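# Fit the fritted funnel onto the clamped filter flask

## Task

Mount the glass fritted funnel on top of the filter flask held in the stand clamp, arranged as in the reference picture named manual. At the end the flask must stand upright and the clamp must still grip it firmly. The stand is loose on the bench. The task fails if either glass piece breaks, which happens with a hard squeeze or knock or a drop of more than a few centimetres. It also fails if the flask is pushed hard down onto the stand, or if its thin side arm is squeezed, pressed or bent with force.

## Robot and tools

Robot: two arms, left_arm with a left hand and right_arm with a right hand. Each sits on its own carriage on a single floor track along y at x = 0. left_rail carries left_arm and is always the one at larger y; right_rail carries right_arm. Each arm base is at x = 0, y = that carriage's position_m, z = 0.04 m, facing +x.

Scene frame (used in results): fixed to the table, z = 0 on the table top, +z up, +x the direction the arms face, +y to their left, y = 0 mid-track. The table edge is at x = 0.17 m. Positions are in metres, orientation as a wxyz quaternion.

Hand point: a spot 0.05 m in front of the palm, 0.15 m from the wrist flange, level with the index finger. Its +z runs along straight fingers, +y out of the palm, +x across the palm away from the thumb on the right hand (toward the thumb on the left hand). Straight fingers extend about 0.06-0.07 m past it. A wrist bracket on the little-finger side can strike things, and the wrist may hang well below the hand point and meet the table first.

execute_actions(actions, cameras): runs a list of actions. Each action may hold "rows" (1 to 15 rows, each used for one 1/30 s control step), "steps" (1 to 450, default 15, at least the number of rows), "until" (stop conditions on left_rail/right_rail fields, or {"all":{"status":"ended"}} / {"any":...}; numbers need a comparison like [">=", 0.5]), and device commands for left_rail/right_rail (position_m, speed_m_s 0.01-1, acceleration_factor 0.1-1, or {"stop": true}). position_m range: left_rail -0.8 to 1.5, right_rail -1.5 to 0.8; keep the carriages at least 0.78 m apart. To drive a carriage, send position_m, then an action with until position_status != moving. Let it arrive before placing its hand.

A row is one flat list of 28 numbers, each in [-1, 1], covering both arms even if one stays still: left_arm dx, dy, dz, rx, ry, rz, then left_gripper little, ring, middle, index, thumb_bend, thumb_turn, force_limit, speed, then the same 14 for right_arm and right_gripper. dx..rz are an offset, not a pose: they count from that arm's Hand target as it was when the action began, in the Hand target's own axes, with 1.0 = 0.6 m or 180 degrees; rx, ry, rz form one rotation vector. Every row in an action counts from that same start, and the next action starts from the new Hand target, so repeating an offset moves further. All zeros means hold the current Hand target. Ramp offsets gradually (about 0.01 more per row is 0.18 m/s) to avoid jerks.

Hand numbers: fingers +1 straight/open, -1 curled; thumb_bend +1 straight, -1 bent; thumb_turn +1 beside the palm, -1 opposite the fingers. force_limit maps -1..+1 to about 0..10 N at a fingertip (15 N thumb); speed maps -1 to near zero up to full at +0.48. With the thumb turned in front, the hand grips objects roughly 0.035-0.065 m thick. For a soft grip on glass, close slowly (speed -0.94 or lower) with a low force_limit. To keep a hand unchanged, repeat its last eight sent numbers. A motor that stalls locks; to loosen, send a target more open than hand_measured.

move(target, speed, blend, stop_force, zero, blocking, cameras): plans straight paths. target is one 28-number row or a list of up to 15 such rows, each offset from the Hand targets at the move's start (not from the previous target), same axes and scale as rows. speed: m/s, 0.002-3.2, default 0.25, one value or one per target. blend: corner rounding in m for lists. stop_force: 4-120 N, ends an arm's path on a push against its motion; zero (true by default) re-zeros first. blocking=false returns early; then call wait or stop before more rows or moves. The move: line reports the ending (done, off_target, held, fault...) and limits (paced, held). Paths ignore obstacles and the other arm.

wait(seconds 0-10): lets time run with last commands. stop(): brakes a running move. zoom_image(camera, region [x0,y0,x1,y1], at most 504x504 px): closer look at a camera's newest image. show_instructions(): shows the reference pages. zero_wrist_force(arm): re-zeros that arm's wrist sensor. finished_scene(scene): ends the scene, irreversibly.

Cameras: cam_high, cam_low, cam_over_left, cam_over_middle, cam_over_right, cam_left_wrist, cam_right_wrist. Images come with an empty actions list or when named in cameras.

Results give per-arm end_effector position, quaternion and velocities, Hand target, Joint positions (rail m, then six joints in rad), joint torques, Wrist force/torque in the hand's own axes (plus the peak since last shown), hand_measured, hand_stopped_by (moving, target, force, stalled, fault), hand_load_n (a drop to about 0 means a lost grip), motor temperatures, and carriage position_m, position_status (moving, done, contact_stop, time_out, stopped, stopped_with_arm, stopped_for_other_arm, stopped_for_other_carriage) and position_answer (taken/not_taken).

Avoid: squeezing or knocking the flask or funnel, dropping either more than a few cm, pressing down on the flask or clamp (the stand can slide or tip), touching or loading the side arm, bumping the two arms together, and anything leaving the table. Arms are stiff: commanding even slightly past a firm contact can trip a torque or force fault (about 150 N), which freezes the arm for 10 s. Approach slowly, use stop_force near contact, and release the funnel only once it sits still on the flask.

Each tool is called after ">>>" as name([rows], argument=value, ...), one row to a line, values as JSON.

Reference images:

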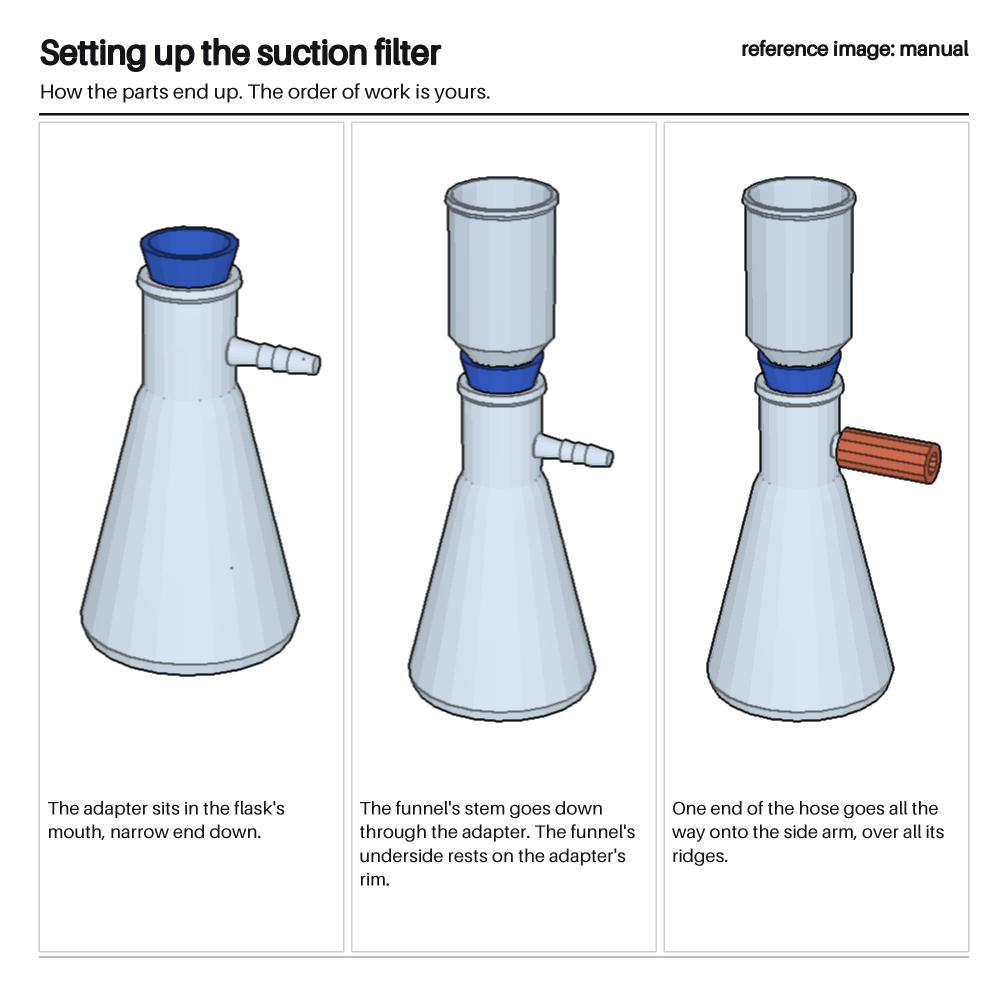

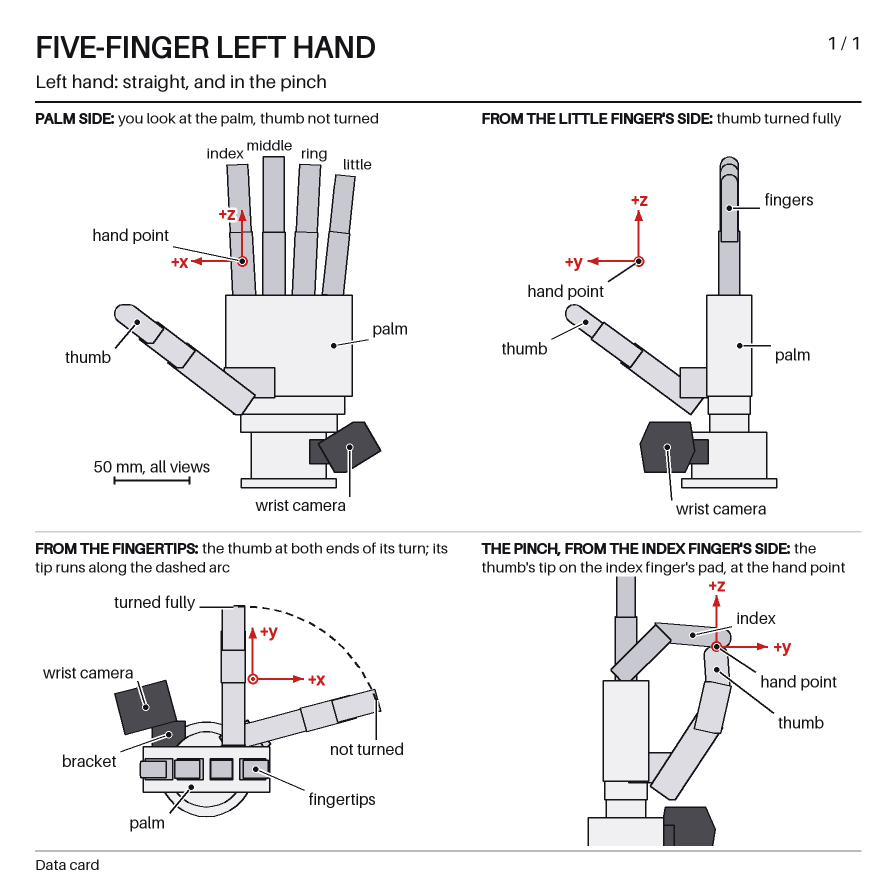

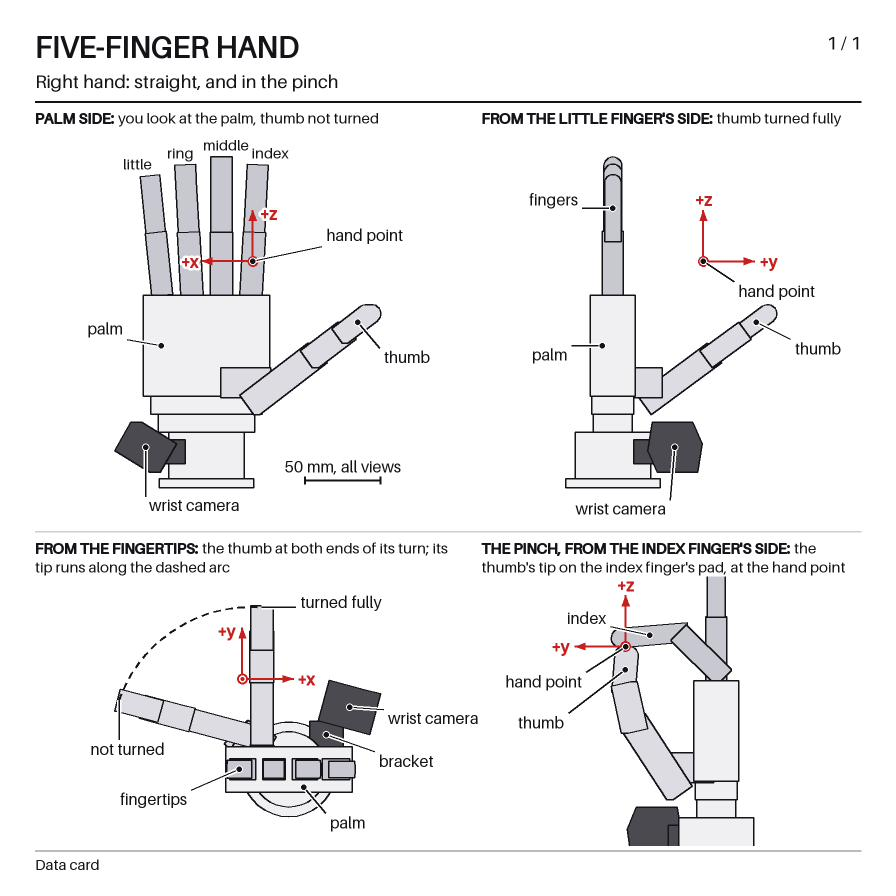

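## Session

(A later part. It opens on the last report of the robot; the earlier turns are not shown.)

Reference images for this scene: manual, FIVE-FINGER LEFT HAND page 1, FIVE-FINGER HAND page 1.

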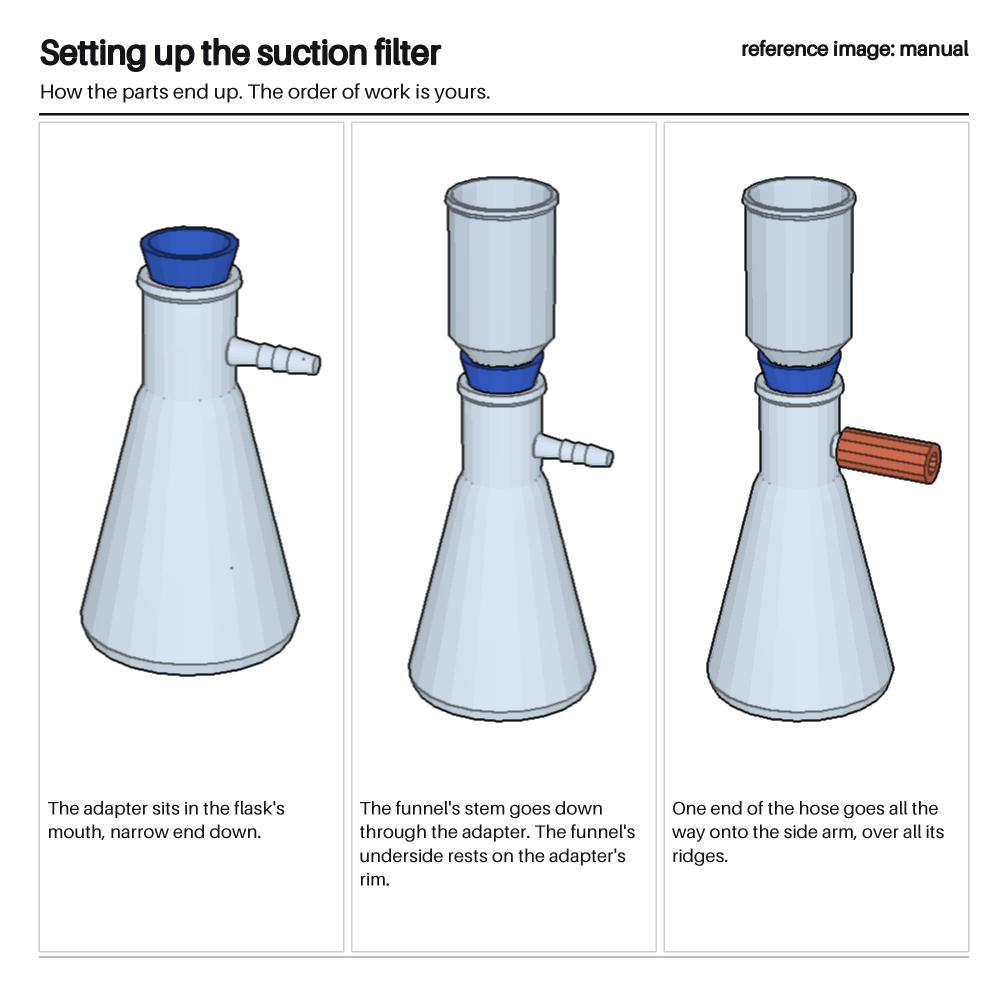

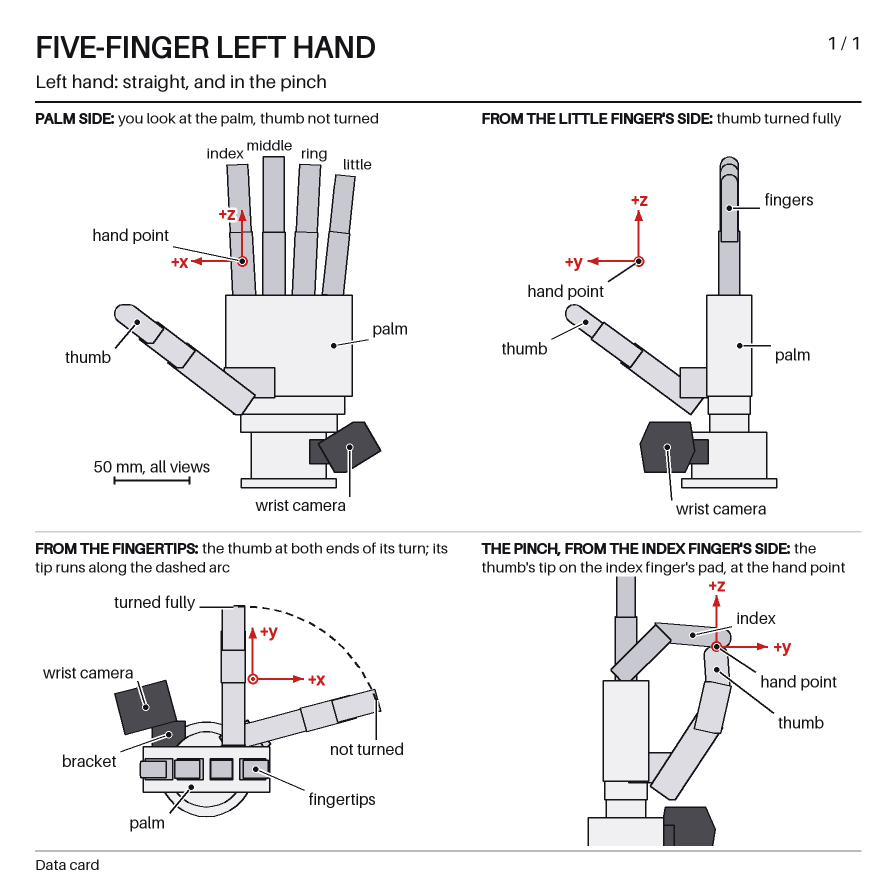

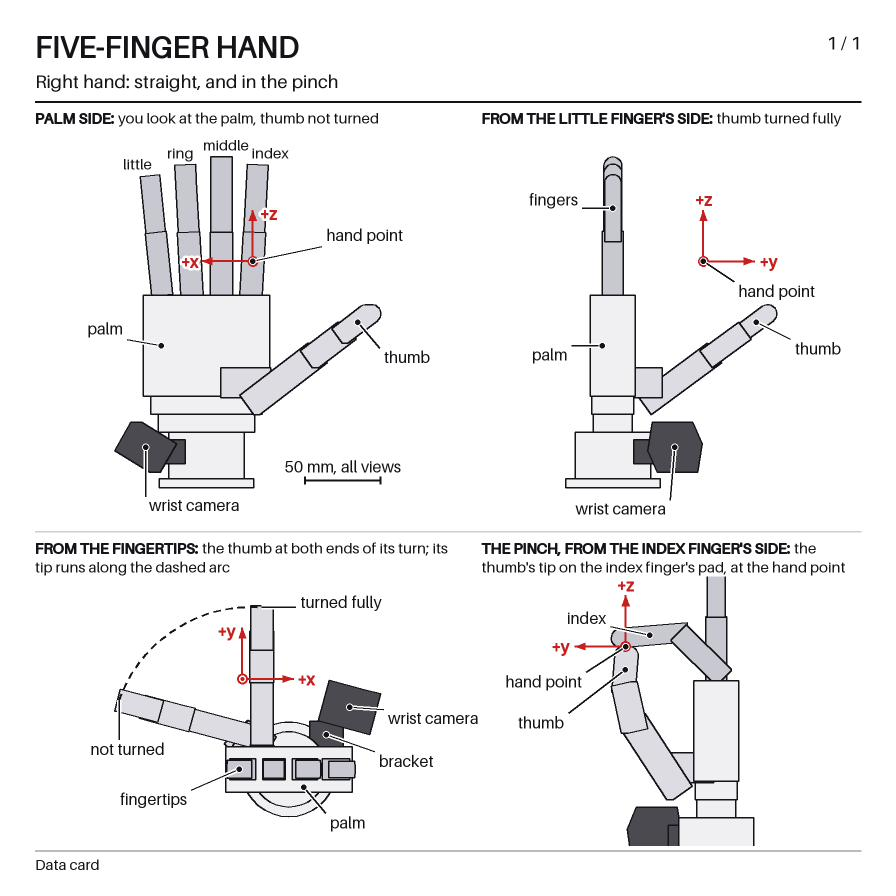

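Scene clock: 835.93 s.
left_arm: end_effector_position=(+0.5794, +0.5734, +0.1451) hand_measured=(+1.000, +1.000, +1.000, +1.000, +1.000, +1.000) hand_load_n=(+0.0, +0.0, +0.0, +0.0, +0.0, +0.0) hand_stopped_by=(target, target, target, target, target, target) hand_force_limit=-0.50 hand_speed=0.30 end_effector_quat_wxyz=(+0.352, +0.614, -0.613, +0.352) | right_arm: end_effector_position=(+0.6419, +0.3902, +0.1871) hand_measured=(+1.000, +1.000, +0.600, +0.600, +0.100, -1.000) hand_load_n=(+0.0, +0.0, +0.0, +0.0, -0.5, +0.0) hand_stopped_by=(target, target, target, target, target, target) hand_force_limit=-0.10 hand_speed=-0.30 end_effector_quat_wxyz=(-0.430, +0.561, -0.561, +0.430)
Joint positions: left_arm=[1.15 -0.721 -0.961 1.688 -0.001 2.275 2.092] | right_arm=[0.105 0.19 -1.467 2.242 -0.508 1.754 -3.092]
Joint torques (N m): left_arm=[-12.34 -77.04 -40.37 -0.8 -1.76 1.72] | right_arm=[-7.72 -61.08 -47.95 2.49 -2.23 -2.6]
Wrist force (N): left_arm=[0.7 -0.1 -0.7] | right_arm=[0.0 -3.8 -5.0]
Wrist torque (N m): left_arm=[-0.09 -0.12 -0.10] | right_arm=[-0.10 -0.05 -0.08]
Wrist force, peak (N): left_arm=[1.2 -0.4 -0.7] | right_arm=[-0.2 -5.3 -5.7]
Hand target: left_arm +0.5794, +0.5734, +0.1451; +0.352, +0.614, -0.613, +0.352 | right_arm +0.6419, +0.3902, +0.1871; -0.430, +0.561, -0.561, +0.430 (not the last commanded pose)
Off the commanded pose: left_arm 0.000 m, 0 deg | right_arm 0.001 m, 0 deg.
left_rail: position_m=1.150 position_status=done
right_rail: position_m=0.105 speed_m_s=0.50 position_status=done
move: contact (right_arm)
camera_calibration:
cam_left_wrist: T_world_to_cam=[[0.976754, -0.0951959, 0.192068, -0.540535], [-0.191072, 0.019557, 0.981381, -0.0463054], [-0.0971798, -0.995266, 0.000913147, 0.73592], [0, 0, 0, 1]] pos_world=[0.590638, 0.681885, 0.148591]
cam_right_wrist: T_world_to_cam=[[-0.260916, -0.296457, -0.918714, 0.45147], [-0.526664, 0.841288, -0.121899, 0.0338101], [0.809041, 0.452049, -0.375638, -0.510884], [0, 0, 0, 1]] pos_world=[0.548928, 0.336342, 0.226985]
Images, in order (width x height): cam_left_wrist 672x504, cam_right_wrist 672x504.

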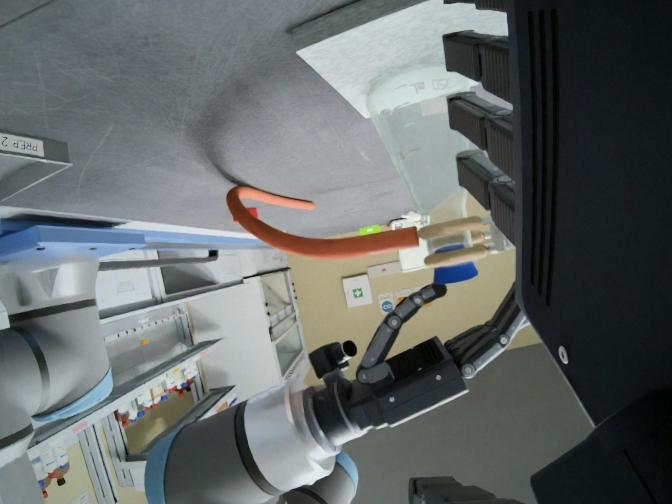

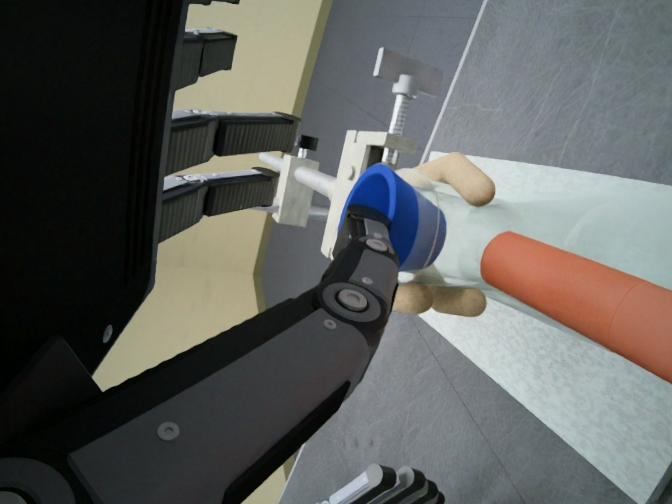

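>>> move([
  [0,0,0,0,0,0,1,1,1,1,1,1,-0.5,0.3,0,-0.0966,-0.0259,0,0,0,1,1,0.6,0.6,0.1,-1,-0.1,-0.3],
  [0,0,0,0,0,0,1,1,1,1,1,1,-0.5,0.3,0,-0.1578,-0.1475,0,0,0,1,1,0.6,0.6,0.1,-1,-0.1,-0.3],
], speed=[0.06,0.2], blend=0.02, cameras=["cam_left_wrist","cam_right_wrist","cam_low","cam_over_middle"])

>>> zoom_image(camera="cam_left_wrist", region=[410, 210, 510, 330])

>>> zoom_image(camera="cam_right_wrist", region=[400, 130, 560, 290])

Scene clock: 851.33 s.
left_arm: end_effector_position=(+0.5794, +0.5734, +0.1451) hand_measured=(+1.000, +1.000, +1.000, +1.000, +1.000, +1.000) hand_load_n=(+0.0, +0.0, +0.0, +0.0, +0.0, +0.0) hand_stopped_by=(target, target, target, target, target, target) hand_force_limit=-0.50 hand_speed=0.30 end_effector_quat_wxyz=(+0.352, +0.614, -0.613, +0.352) | right_arm: end_effector_position=(+0.5811, +0.3902, +0.3014) hand_measured=(+1.000, +1.000, +0.600, +0.600, +0.100, -1.000) hand_load_n=(+0.0, +0.0, +0.0, -0.5, +0.0, +0.0) hand_stopped_by=(target, target, target, target, target, target) hand_force_limit=-0.10 hand_speed=-0.30 end_effector_quat_wxyz=(-0.430, +0.561, -0.561, +0.430)
Joint positions: left_arm=[1.15 -0.721 -0.961 1.688 -0.001 2.275 2.092] | right_arm=[0.105 0.22 -1.699 2.219 -0.251 1.783 -3.083]
Joint torques (N m): left_arm=[-12.36 -77.13 -40.84 -0.56 -1.91 1.9] | right_arm=[15.71 -49.91 -26.02 2.49 3.39 3.46]
Wrist force (N): left_arm=[0.6 -0.2 -0.7] | right_arm=[-0.2 -2.0 -0.3]
Wrist torque (N m): left_arm=[-0.11 -0.11 -0.10] | right_arm=[-0.10 -0.02 -0.31]
Wrist force, peak (N): left_arm=[1.1 -0.3 -1.0] | right_arm=[-0.3 -4.6 -5.7]
Hand target: left_arm +0.5794, +0.5734, +0.1451; +0.352, +0.614, -0.613, +0.352 | right_arm +0.5810, +0.3902, +0.3015; -0.430, +0.561, -0.561, +0.430
Off the commanded pose: left_arm 0.000 m, 0 deg | right_arm 0.000 m, 0 deg.
left_rail: position_m=1.150 position_status=done
right_rail: position_m=0.105 speed_m_s=0.50 position_status=done
move: done
camera_calibration:
cam_left_wrist: T_world_to_cam=[[0.976754, -0.0951959, 0.192068, -0.540535], [-0.191072, 0.019557, 0.981381, -0.0463054], [-0.0971798, -0.995266, 0.000913147, 0.73592], [0, 0, 0, 1]] pos_world=[0.590638, 0.681885, 0.148591]
cam_right_wrist: T_world_to_cam=[[-0.260916, -0.296457, -0.918714, 0.540585], [-0.526664, 0.841288, -0.121899, 0.0158061], [0.809041, 0.452049, -0.375638, -0.418713], [0, 0, 0, 1]] pos_world=[0.488128, 0.336242, 0.341285]
Images, in order (width x height): cam_low 896x504, cam_over_middle 896x504, cam_left_wrist 672x504, cam_right_wrist 672x504.

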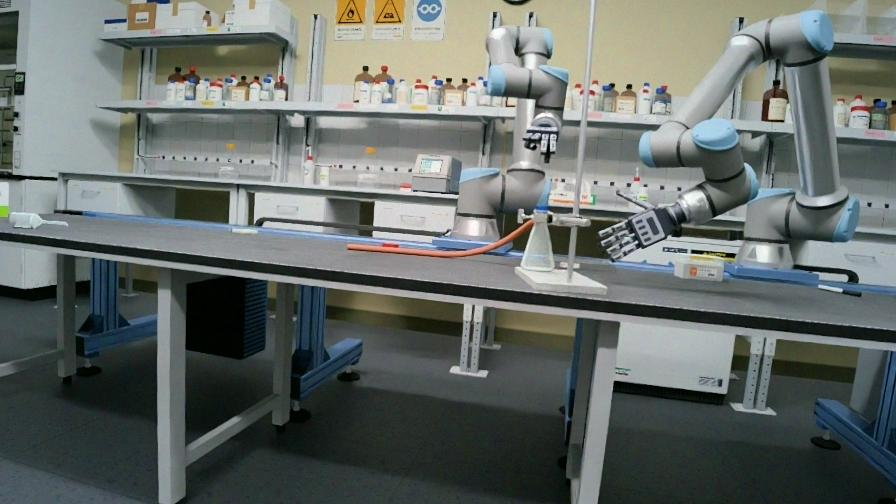

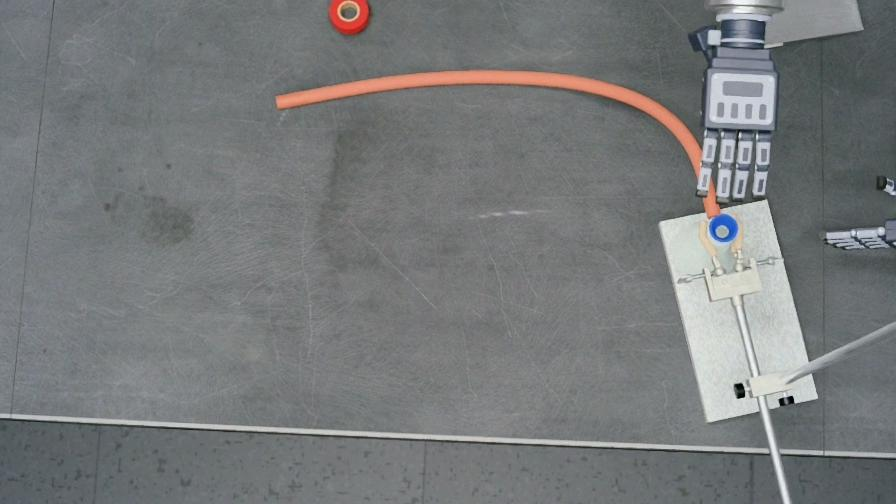

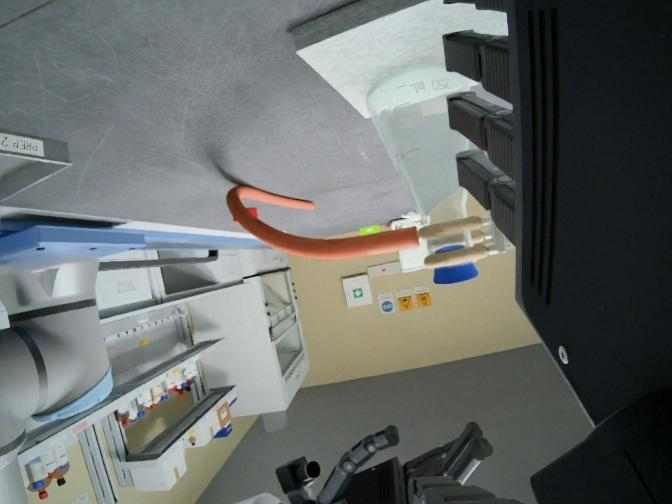

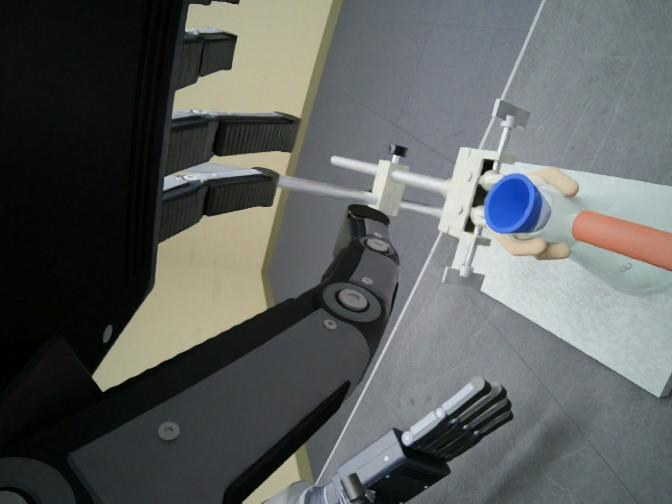

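Scaled by 4.200 from the camera's 672x504 image, which has a finer 960x720 frame.

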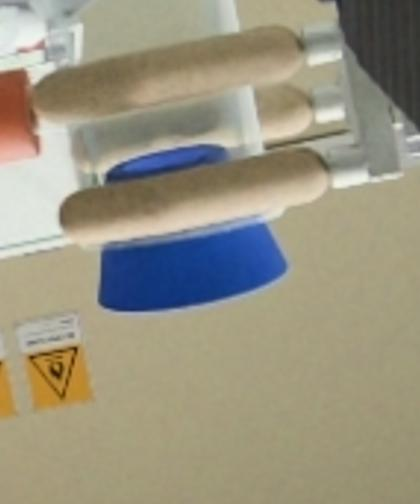

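Scaled by 3.150 from the camera's 672x504 image, which has a finer 960x720 frame.

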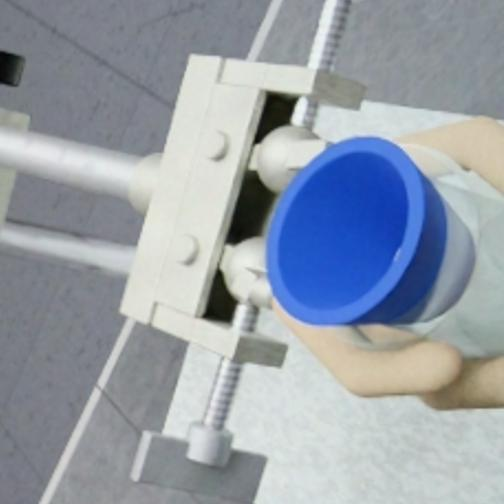

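>>> execute_actions([
  {"right_rail":{"position_m":-1.4,"speed_m_s":0.9,"acceleration_factor":1},"rows":[[0,0,0,0,0,0,1,1,1,1,1,1,-0.5,0.3,0,0,0,0,0,0,1,1,0.8,0.8,-0.2,-1,-0.3,0]],"steps":200,"until":{"right_rail":{"position_status":["!=","moving"]}}},
  {"rows":[[0,0,0,0,0,0,1,1,1,1,1,1,-0.5,0.3,0,0,0,-0.0545,-0.1448,-0.0528,1,1,0.8,0.8,-0.2,-1,-0.3,0]],"steps":60},
], cameras=["cam_right_wrist","cam_over_right"])

Scene clock: 936.17 s.
left_arm: end_effector_position=(+0.5794, +0.5734, +0.1451) hand_measured=(+1.000, +1.000, +1.000, +1.000, +1.000, +1.000) hand_load_n=(+0.0, -0.5, +0.0, +0.0, -0.5, +0.0) hand_stopped_by=(target, target, target, target, target, target) hand_force_limit=-0.50 hand_speed=0.30 end_effector_quat_wxyz=(+0.352, +0.614, -0.613, +0.352) | right_arm: end_effector_position=(+0.5810, -1.1148, +0.3015) hand_measured=(+1.000, +1.000, +0.800, +0.800, -0.200, -1.000) hand_load_n=(+0.0, +0.0, +0.0, +0.0, +0.0, +0.0) hand_stopped_by=(target, target, target, target, target, target) hand_force_limit=-0.30 hand_speed=0.00 end_effector_quat_wxyz=(-0.460, +0.722, -0.436, +0.278)
Joint positions: left_arm=[1.15 -0.721 -0.961 1.688 -0.001 2.275 2.092] | right_arm=[-1.4 -0.043 -1.664 2.129 0.031 1.098 -3.383]
Joint torques (N m): left_arm=[-11.62 -77.67 -40.85 -0.59 -2.54 1.52] | right_arm=[-11.49 -13.61 -54.42 4.21 -3.32 -3.12]
Wrist force (N): left_arm=[0.9 -0.3 -0.6] | right_arm=[0.1 -2.0 -0.4]
Wrist torque (N m): left_arm=[-0.12 -0.16 -0.07] | right_arm=[-0.09 -0.09 -0.02]
Wrist force, peak (N): left_arm=[1.1 -0.4 -0.9] | right_arm=[-5.9 5.1 -0.6]
Hand target: left_arm +0.5794, +0.5734, +0.1451; +0.352, +0.614, -0.613, +0.352 | right_arm +0.5810, -1.1148, +0.3015; -0.460, +0.722, -0.436, +0.278
Off the commanded pose: left_arm 0.000 m, 0 deg | right_arm 0.000 m, 0 deg.
left_rail: position_m=1.150 position_status=done
right_rail: position_m=-1.400 speed_m_s=0.90 position_status=done
camera_calibration:
cam_right_wrist: T_world_to_cam=[[-0.23087, -0.456127, -0.859446, -0.118835], [-0.869126, 0.493763, -0.0285809, 1.06527], [0.437399, 0.740369, -0.510427, 0.839807], [0, 0, 0, 1]] pos_world=[0.531084, -1.20196, 0.356974]
Images, in order (width x height): cam_over_right 896x504, cam_right_wrist 672x504.

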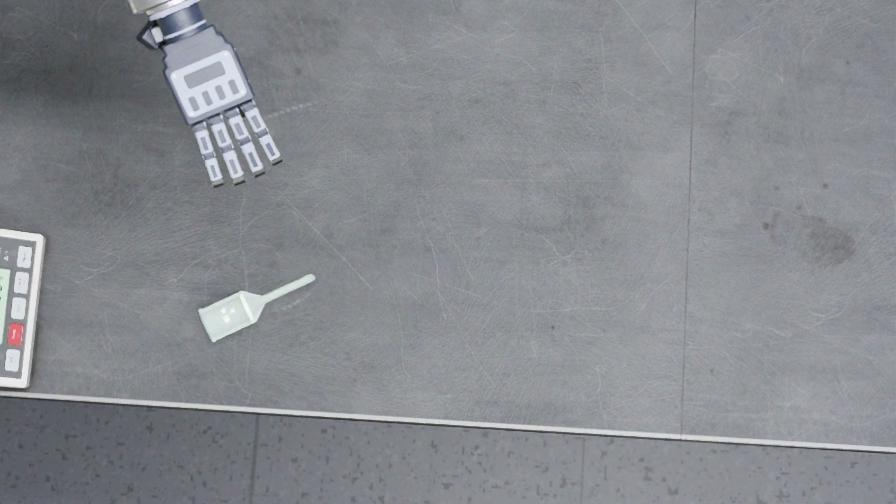

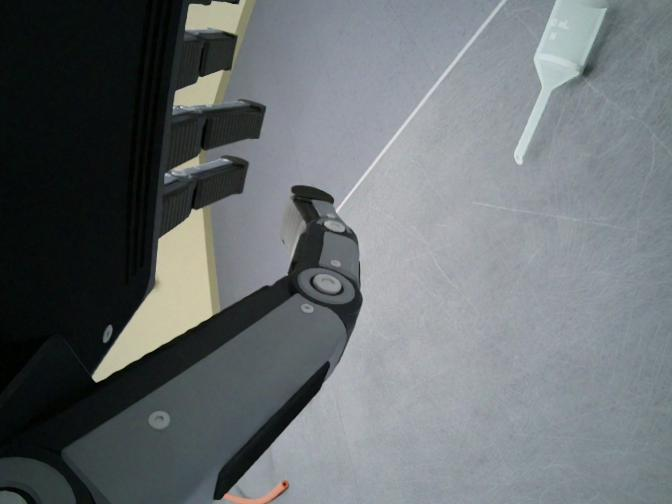

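>>> zoom_image(camera="cam_over_right", region=[180, 250, 340, 360])

Scaled by 3.150 from the camera's 896x504 image, which has a finer 1280x720 frame.

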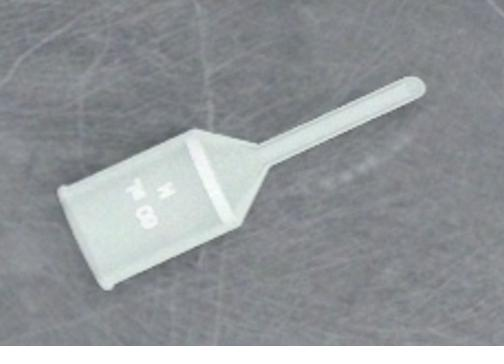

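>>> move(target=[0,0,0,0,0,0,1,1,1,1,1,1,-0.5,0.3,0.2113,0.2107,0.3427,0,0,0,1,1,0.8,0.8,-0.2,-1,-0.3,0], speed=0.25, cameras=["cam_right_wrist","cam_over_right"])

>>> zoom_image(camera="cam_over_right", region=[160, 230, 340, 360])

Scene clock: 959.73 s.
left_arm: end_effector_position=(+0.5794, +0.5734, +0.1451) hand_measured=(+1.000, +1.000, +1.000, +1.000, +1.000, +1.000) hand_load_n=(+0.0, +0.0, +0.0, +0.0, +0.0, +0.0) hand_stopped_by=(target, target, target, target, target, target) hand_force_limit=-0.50 hand_speed=0.30 end_effector_quat_wxyz=(+0.352, +0.614, -0.613, +0.352) | right_arm: end_effector_position=(+0.7574, -1.1652, +0.1000) hand_measured=(+1.000, +1.000, +0.800, +0.800, -0.200, -1.000) hand_load_n=(+0.0, +0.0, +0.0, +0.0, +0.0, +0.0) hand_stopped_by=(target, target, target, target, target, target) hand_force_limit=-0.30 hand_speed=0.00 end_effector_quat_wxyz=(-0.460, +0.722, -0.436, +0.278)
Joint positions: left_arm=[1.15 -0.721 -0.961 1.688 -0.001 2.275 2.092] | right_arm=[-1.4 -0.118 -1.184 2 -0.3 1.032 -3.424]
Joint torques (N m): left_arm=[-11.02 -77.23 -40.1 -0.79 -1.43 1.53] | right_arm=[-2.49 -44.97 -44.62 -2.71 -3.64 -1.33]
Wrist force (N): left_arm=[0.8 -0.4 -0.5] | right_arm=[-0.1 -1.5 -0.5]
Wrist torque (N m): left_arm=[-0.16 -0.13 -0.08] | right_arm=[-0.04 -0.06 -0.02]
Wrist force, peak (N): left_arm=[1.1 -0.7 -0.8] | right_arm=[-0.4 -3.0 -1.8]
Hand target: left_arm +0.5794, +0.5734, +0.1451; +0.352, +0.614, -0.613, +0.352 | right_arm +0.7575, -1.1652, +0.0999; -0.460, +0.722, -0.436, +0.278
Off the commanded pose: left_arm 0.000 m, 0 deg | right_arm 0.000 m, 0 deg.
left_rail: position_m=1.150 position_status=done
right_rail: position_m=-1.400 speed_m_s=0.90 position_status=done
move: done
camera_calibration:
cam_right_wrist: T_world_to_cam=[[-0.230815, -0.456158, -0.859444, -0.274441], [-0.869141, 0.493735, -0.0286352, 1.23769], [0.4374, 0.740369, -0.510427, 0.697062], [0, 0, 0, 1]] pos_world=[0.707485, -1.25236, 0.155374]
Images, in order (width x height): cam_over_right 896x504, cam_right_wrist 672x504.

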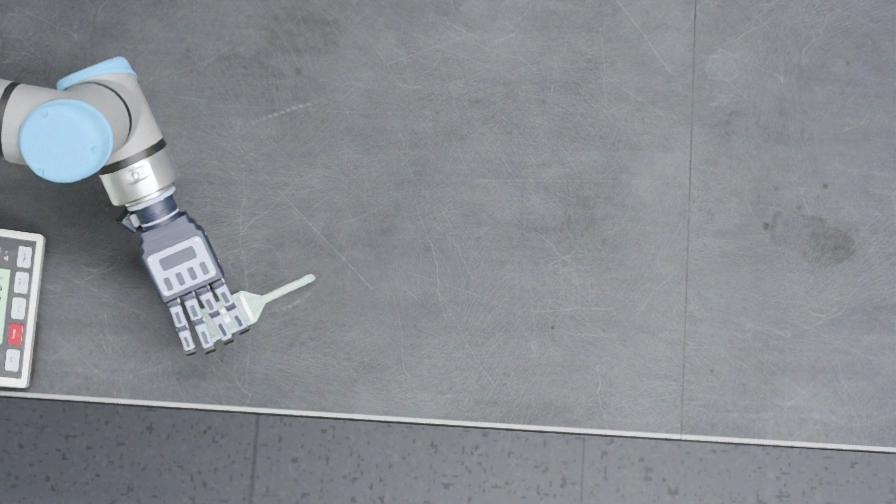

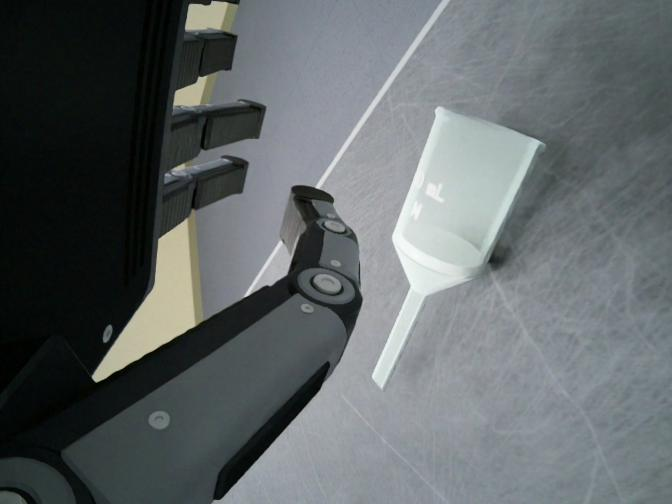

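Scaled by 2.800 from the camera's 896x504 image, which has a finer 1280x720 frame.

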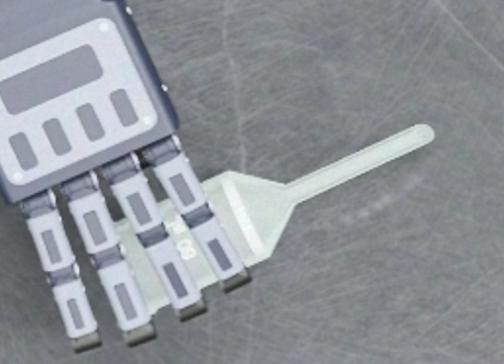

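>>> move([
  [0,0,0,0,0,0,1,1,1,1,1,1,-0.5,0.3,0,0.0906,0.0423,0,0,0,1,1,0.8,0.8,-0.2,-1,-0.3,0],
  [0,0,0,0,0,0,1,1,1,1,1,1,-0.5,0.3,0,0.1229,0.0573,0,0,0,1,1,0.8,0.8,-0.2,-1,-0.3,0],
], speed=[0.1,0.03], stop_force=5, cameras=["cam_right_wrist","cam_over_right"])

>>> zoom_image(camera="cam_over_right", region=[160, 230, 340, 360])

>>> zoom_image(camera="cam_right_wrist", region=[140, 80, 500, 350])

Scene clock: 979.47 s.
left_arm: end_effector_position=(+0.5794, +0.5734, +0.1451) hand_measured=(+1.000, +1.000, +1.000, +1.000, +1.000, +1.000) hand_load_n=(+0.0, +0.0, +0.0, +0.0, +0.0, +0.0) hand_stopped_by=(target, target, target, target, target, target) hand_force_limit=-0.50 hand_speed=0.30 end_effector_quat_wxyz=(+0.352, +0.614, -0.613, +0.352) | right_arm: end_effector_position=(+0.7575, -1.1652, +0.0185) hand_measured=(+1.000, +1.000, +0.800, +0.800, -0.200, -1.000) hand_load_n=(+0.0, +0.0, +0.0, +0.0, +0.0, +0.0) hand_stopped_by=(target, target, target, target, target, target) hand_force_limit=-0.30 hand_speed=0.00 end_effector_quat_wxyz=(-0.460, +0.722, -0.436, +0.278)
Joint positions: left_arm=[1.15 -0.721 -0.961 1.688 -0.001 2.275 2.092] | right_arm=[-1.4 -0.118 -1.07 2.029 -0.443 1.032 -3.424]
Joint torques (N m): left_arm=[-11.24 -75.65 -40.49 -0.81 -1.9 1.64] | right_arm=[8.9 -49.07 -11.59 -2.8 0.69 2.95]
Wrist force (N): left_arm=[0.8 -0.1 -0.4] | right_arm=[-0.3 -1.3 0.4]
Wrist torque (N m): left_arm=[-0.10 -0.13 -0.09] | right_arm=[-0.06 -0.04 -0.01]
Wrist force, peak (N): left_arm=[1.2 -0.4 -0.8] | right_arm=[0.4 -2.5 -0.6]
Hand target: left_arm +0.5794, +0.5734, +0.1451; +0.352, +0.614, -0.613, +0.352 | right_arm +0.7575, -1.1652, +0.0185; -0.460, +0.722, -0.436, +0.278
Off the commanded pose: left_arm 0.000 m, 0 deg | right_arm 0.000 m, 0 deg.
left_rail: position_m=1.150 position_status=done
right_rail: position_m=-1.400 speed_m_s=0.90 position_status=done
move: done
camera_calibration:
cam_right_wrist: T_world_to_cam=[[-0.23087, -0.456127, -0.859446, -0.344298], [-0.869126, 0.493763, -0.0285809, 1.23546], [0.437399, 0.740369, -0.510427, 0.655469], [0, 0, 0, 1]] pos_world=[0.707584, -1.25236, 0.0739744]
Images, in order (width x height): cam_over_right 896x504, cam_right_wrist 672x504.

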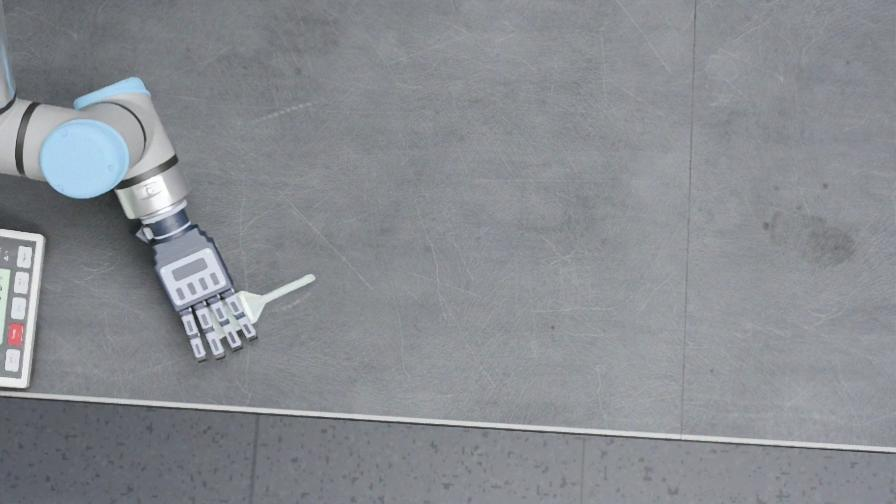

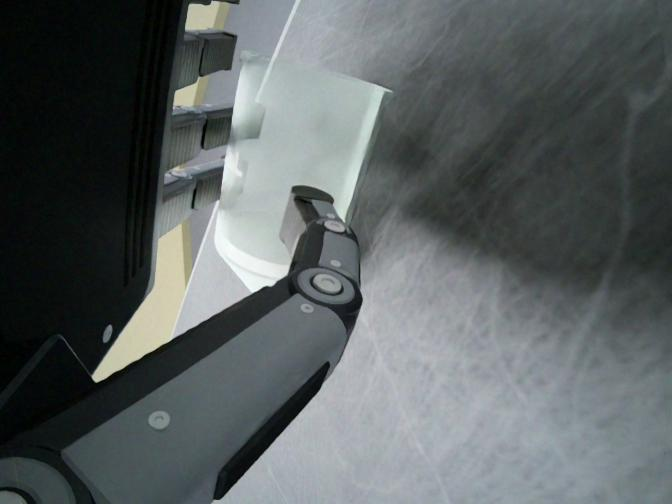

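Scaled by 2.800 from the camera's 896x504 image, which has a finer 1280x720 frame.

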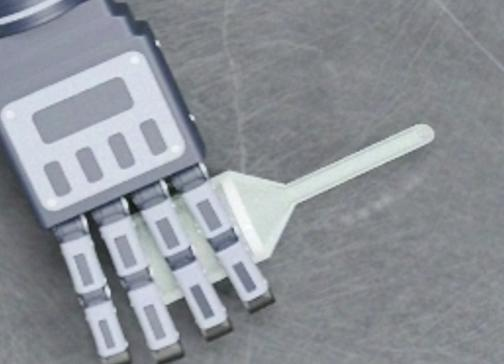

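Scaled by 1.400 from the camera's 672x504 image, which has a finer 960x720 frame.

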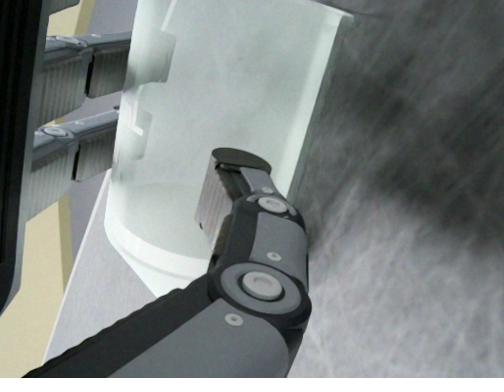

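>>> execute_actions([
  {"rows":[[0,0,0,0,0,0,1,1,1,1,1,1,-0.5,0.3,0,-0.0021,0.0045,0,0,0,1,1,0.8,0.8,-0.2,-1,-0.3,0],[0,0,0,0,0,0,1,1,1,1,1,1,-0.5,0.3,0,-0.0042,0.009,0,0,0,1,1,0.8,0.8,-0.2,-1,-0.3,0]],"steps":20},
  {"rows":[[0,0,0,0,0,0,1,1,1,1,1,1,-0.5,0.3,0,0,0,0,0,0,1,1,0.3,0.3,-0.2,-1,-0.45,-0.8]],"steps":75},
], cameras=["cam_right_wrist","cam_over_right"])

>>> zoom_image(camera="cam_over_right", region=[160, 230, 340, 360])

>>> zoom_image(camera="cam_right_wrist", region=[140, 40, 500, 310])

Scene clock: 992.47 s.
left_arm: end_effector_position=(+0.5794, +0.5734, +0.1451) hand_measured=(+1.000, +1.000, +1.000, +1.000, +1.000, +1.000) hand_load_n=(+0.0, +0.0, +0.0, +0.0, +0.0, +0.0) hand_stopped_by=(target, target, target, target, target, target) hand_force_limit=-0.50 hand_speed=0.30 end_effector_quat_wxyz=(+0.352, +0.614, -0.613, +0.352) | right_arm: end_effector_position=(+0.7627, -1.1624, +0.0185) hand_measured=(+1.000, +1.000, +0.748, +0.674, -0.200, -1.000) hand_load_n=(+0.0, +0.0, +1.0, +3.5, +0.5, +0.0) hand_stopped_by=(target, target, force, force, target, target) hand_force_limit=-0.45 hand_speed=-0.80 end_effector_quat_wxyz=(-0.460, +0.722, -0.436, +0.278)
Joint positions: left_arm=[1.15 -0.721 -0.961 1.688 -0.001 2.275 2.092] | right_arm=[-1.4 -0.112 -1.064 2.017 -0.439 1.037 -3.421]
Joint torques (N m): left_arm=[-13.77 -77.32 -41.42 -0.73 -2.28 1.56] | right_arm=[12.91 -48.79 -8.24 2.94 2.49 1.6]
Wrist force (N): left_arm=[0.7 -0.1 -0.5] | right_arm=[-0.2 -7.2 -2.4]
Wrist torque (N m): left_arm=[-0.11 -0.12 -0.10] | right_arm=[0.22 -0.05 -0.34]
Wrist force, peak (N): left_arm=[1.2 -0.1 -1.0] | right_arm=[-0.6 -7.7 -2.2]
Hand target: left_arm +0.5794, +0.5734, +0.1451; +0.352, +0.614, -0.613, +0.352 | right_arm +0.7627, -1.1624, +0.0185; -0.460, +0.722, -0.436, +0.278
Off the commanded pose: left_arm 0.000 m, 0 deg | right_arm 0.000 m, 0 deg.
left_rail: position_m=1.150 position_status=done
right_rail: position_m=-1.400 speed_m_s=0.90 position_status=done
camera_calibration:
cam_right_wrist: T_world_to_cam=[[-0.23087, -0.456127, -0.859446, -0.341821], [-0.869126, 0.493763, -0.0285809, 1.2386], [0.437399, 0.740369, -0.510427, 0.651122], [0, 0, 0, 1]] pos_world=[0.712784, -1.24956, 0.0739744]
Images, in order (width x height): cam_over_right 896x504, cam_right_wrist 672x504.

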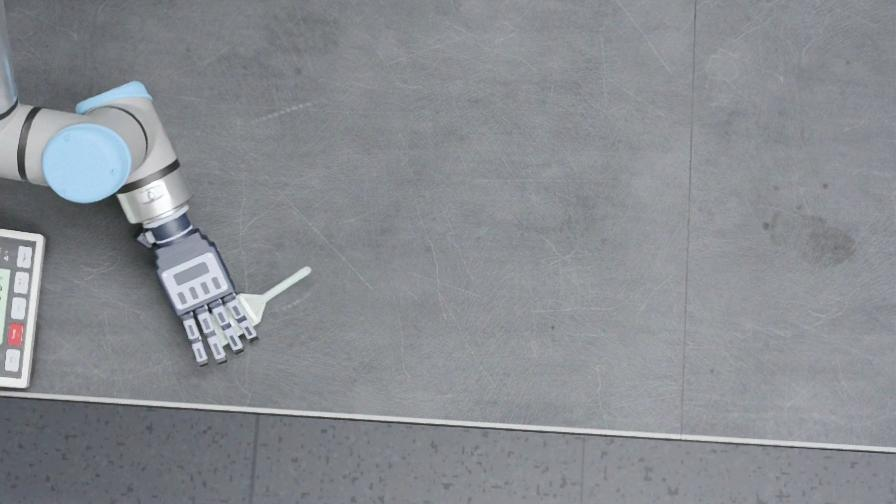

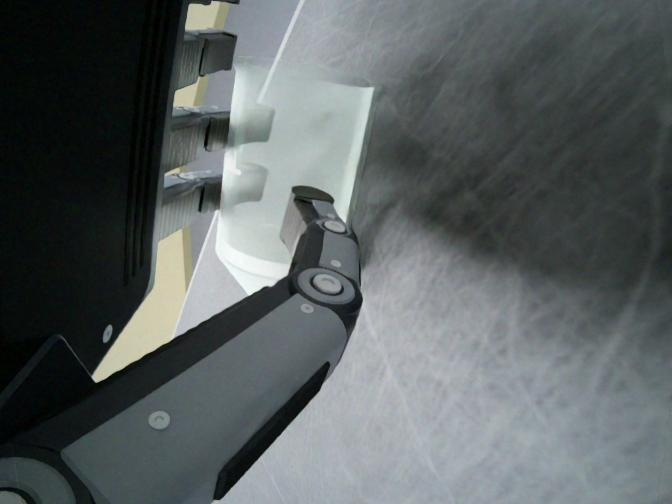

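Scaled by 2.800 from the camera's 896x504 image, which has a finer 1280x720 frame.

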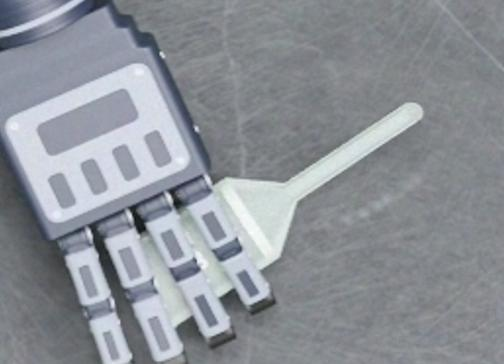

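Scaled by 1.400 from the camera's 672x504 image, which has a finer 960x720 frame.

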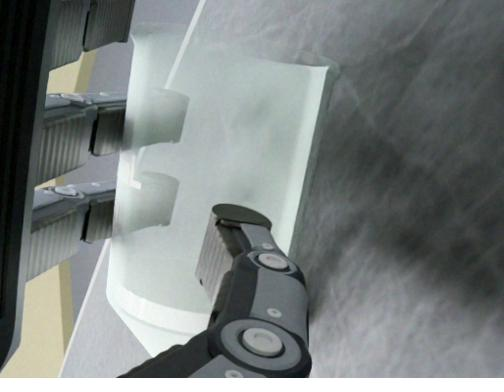

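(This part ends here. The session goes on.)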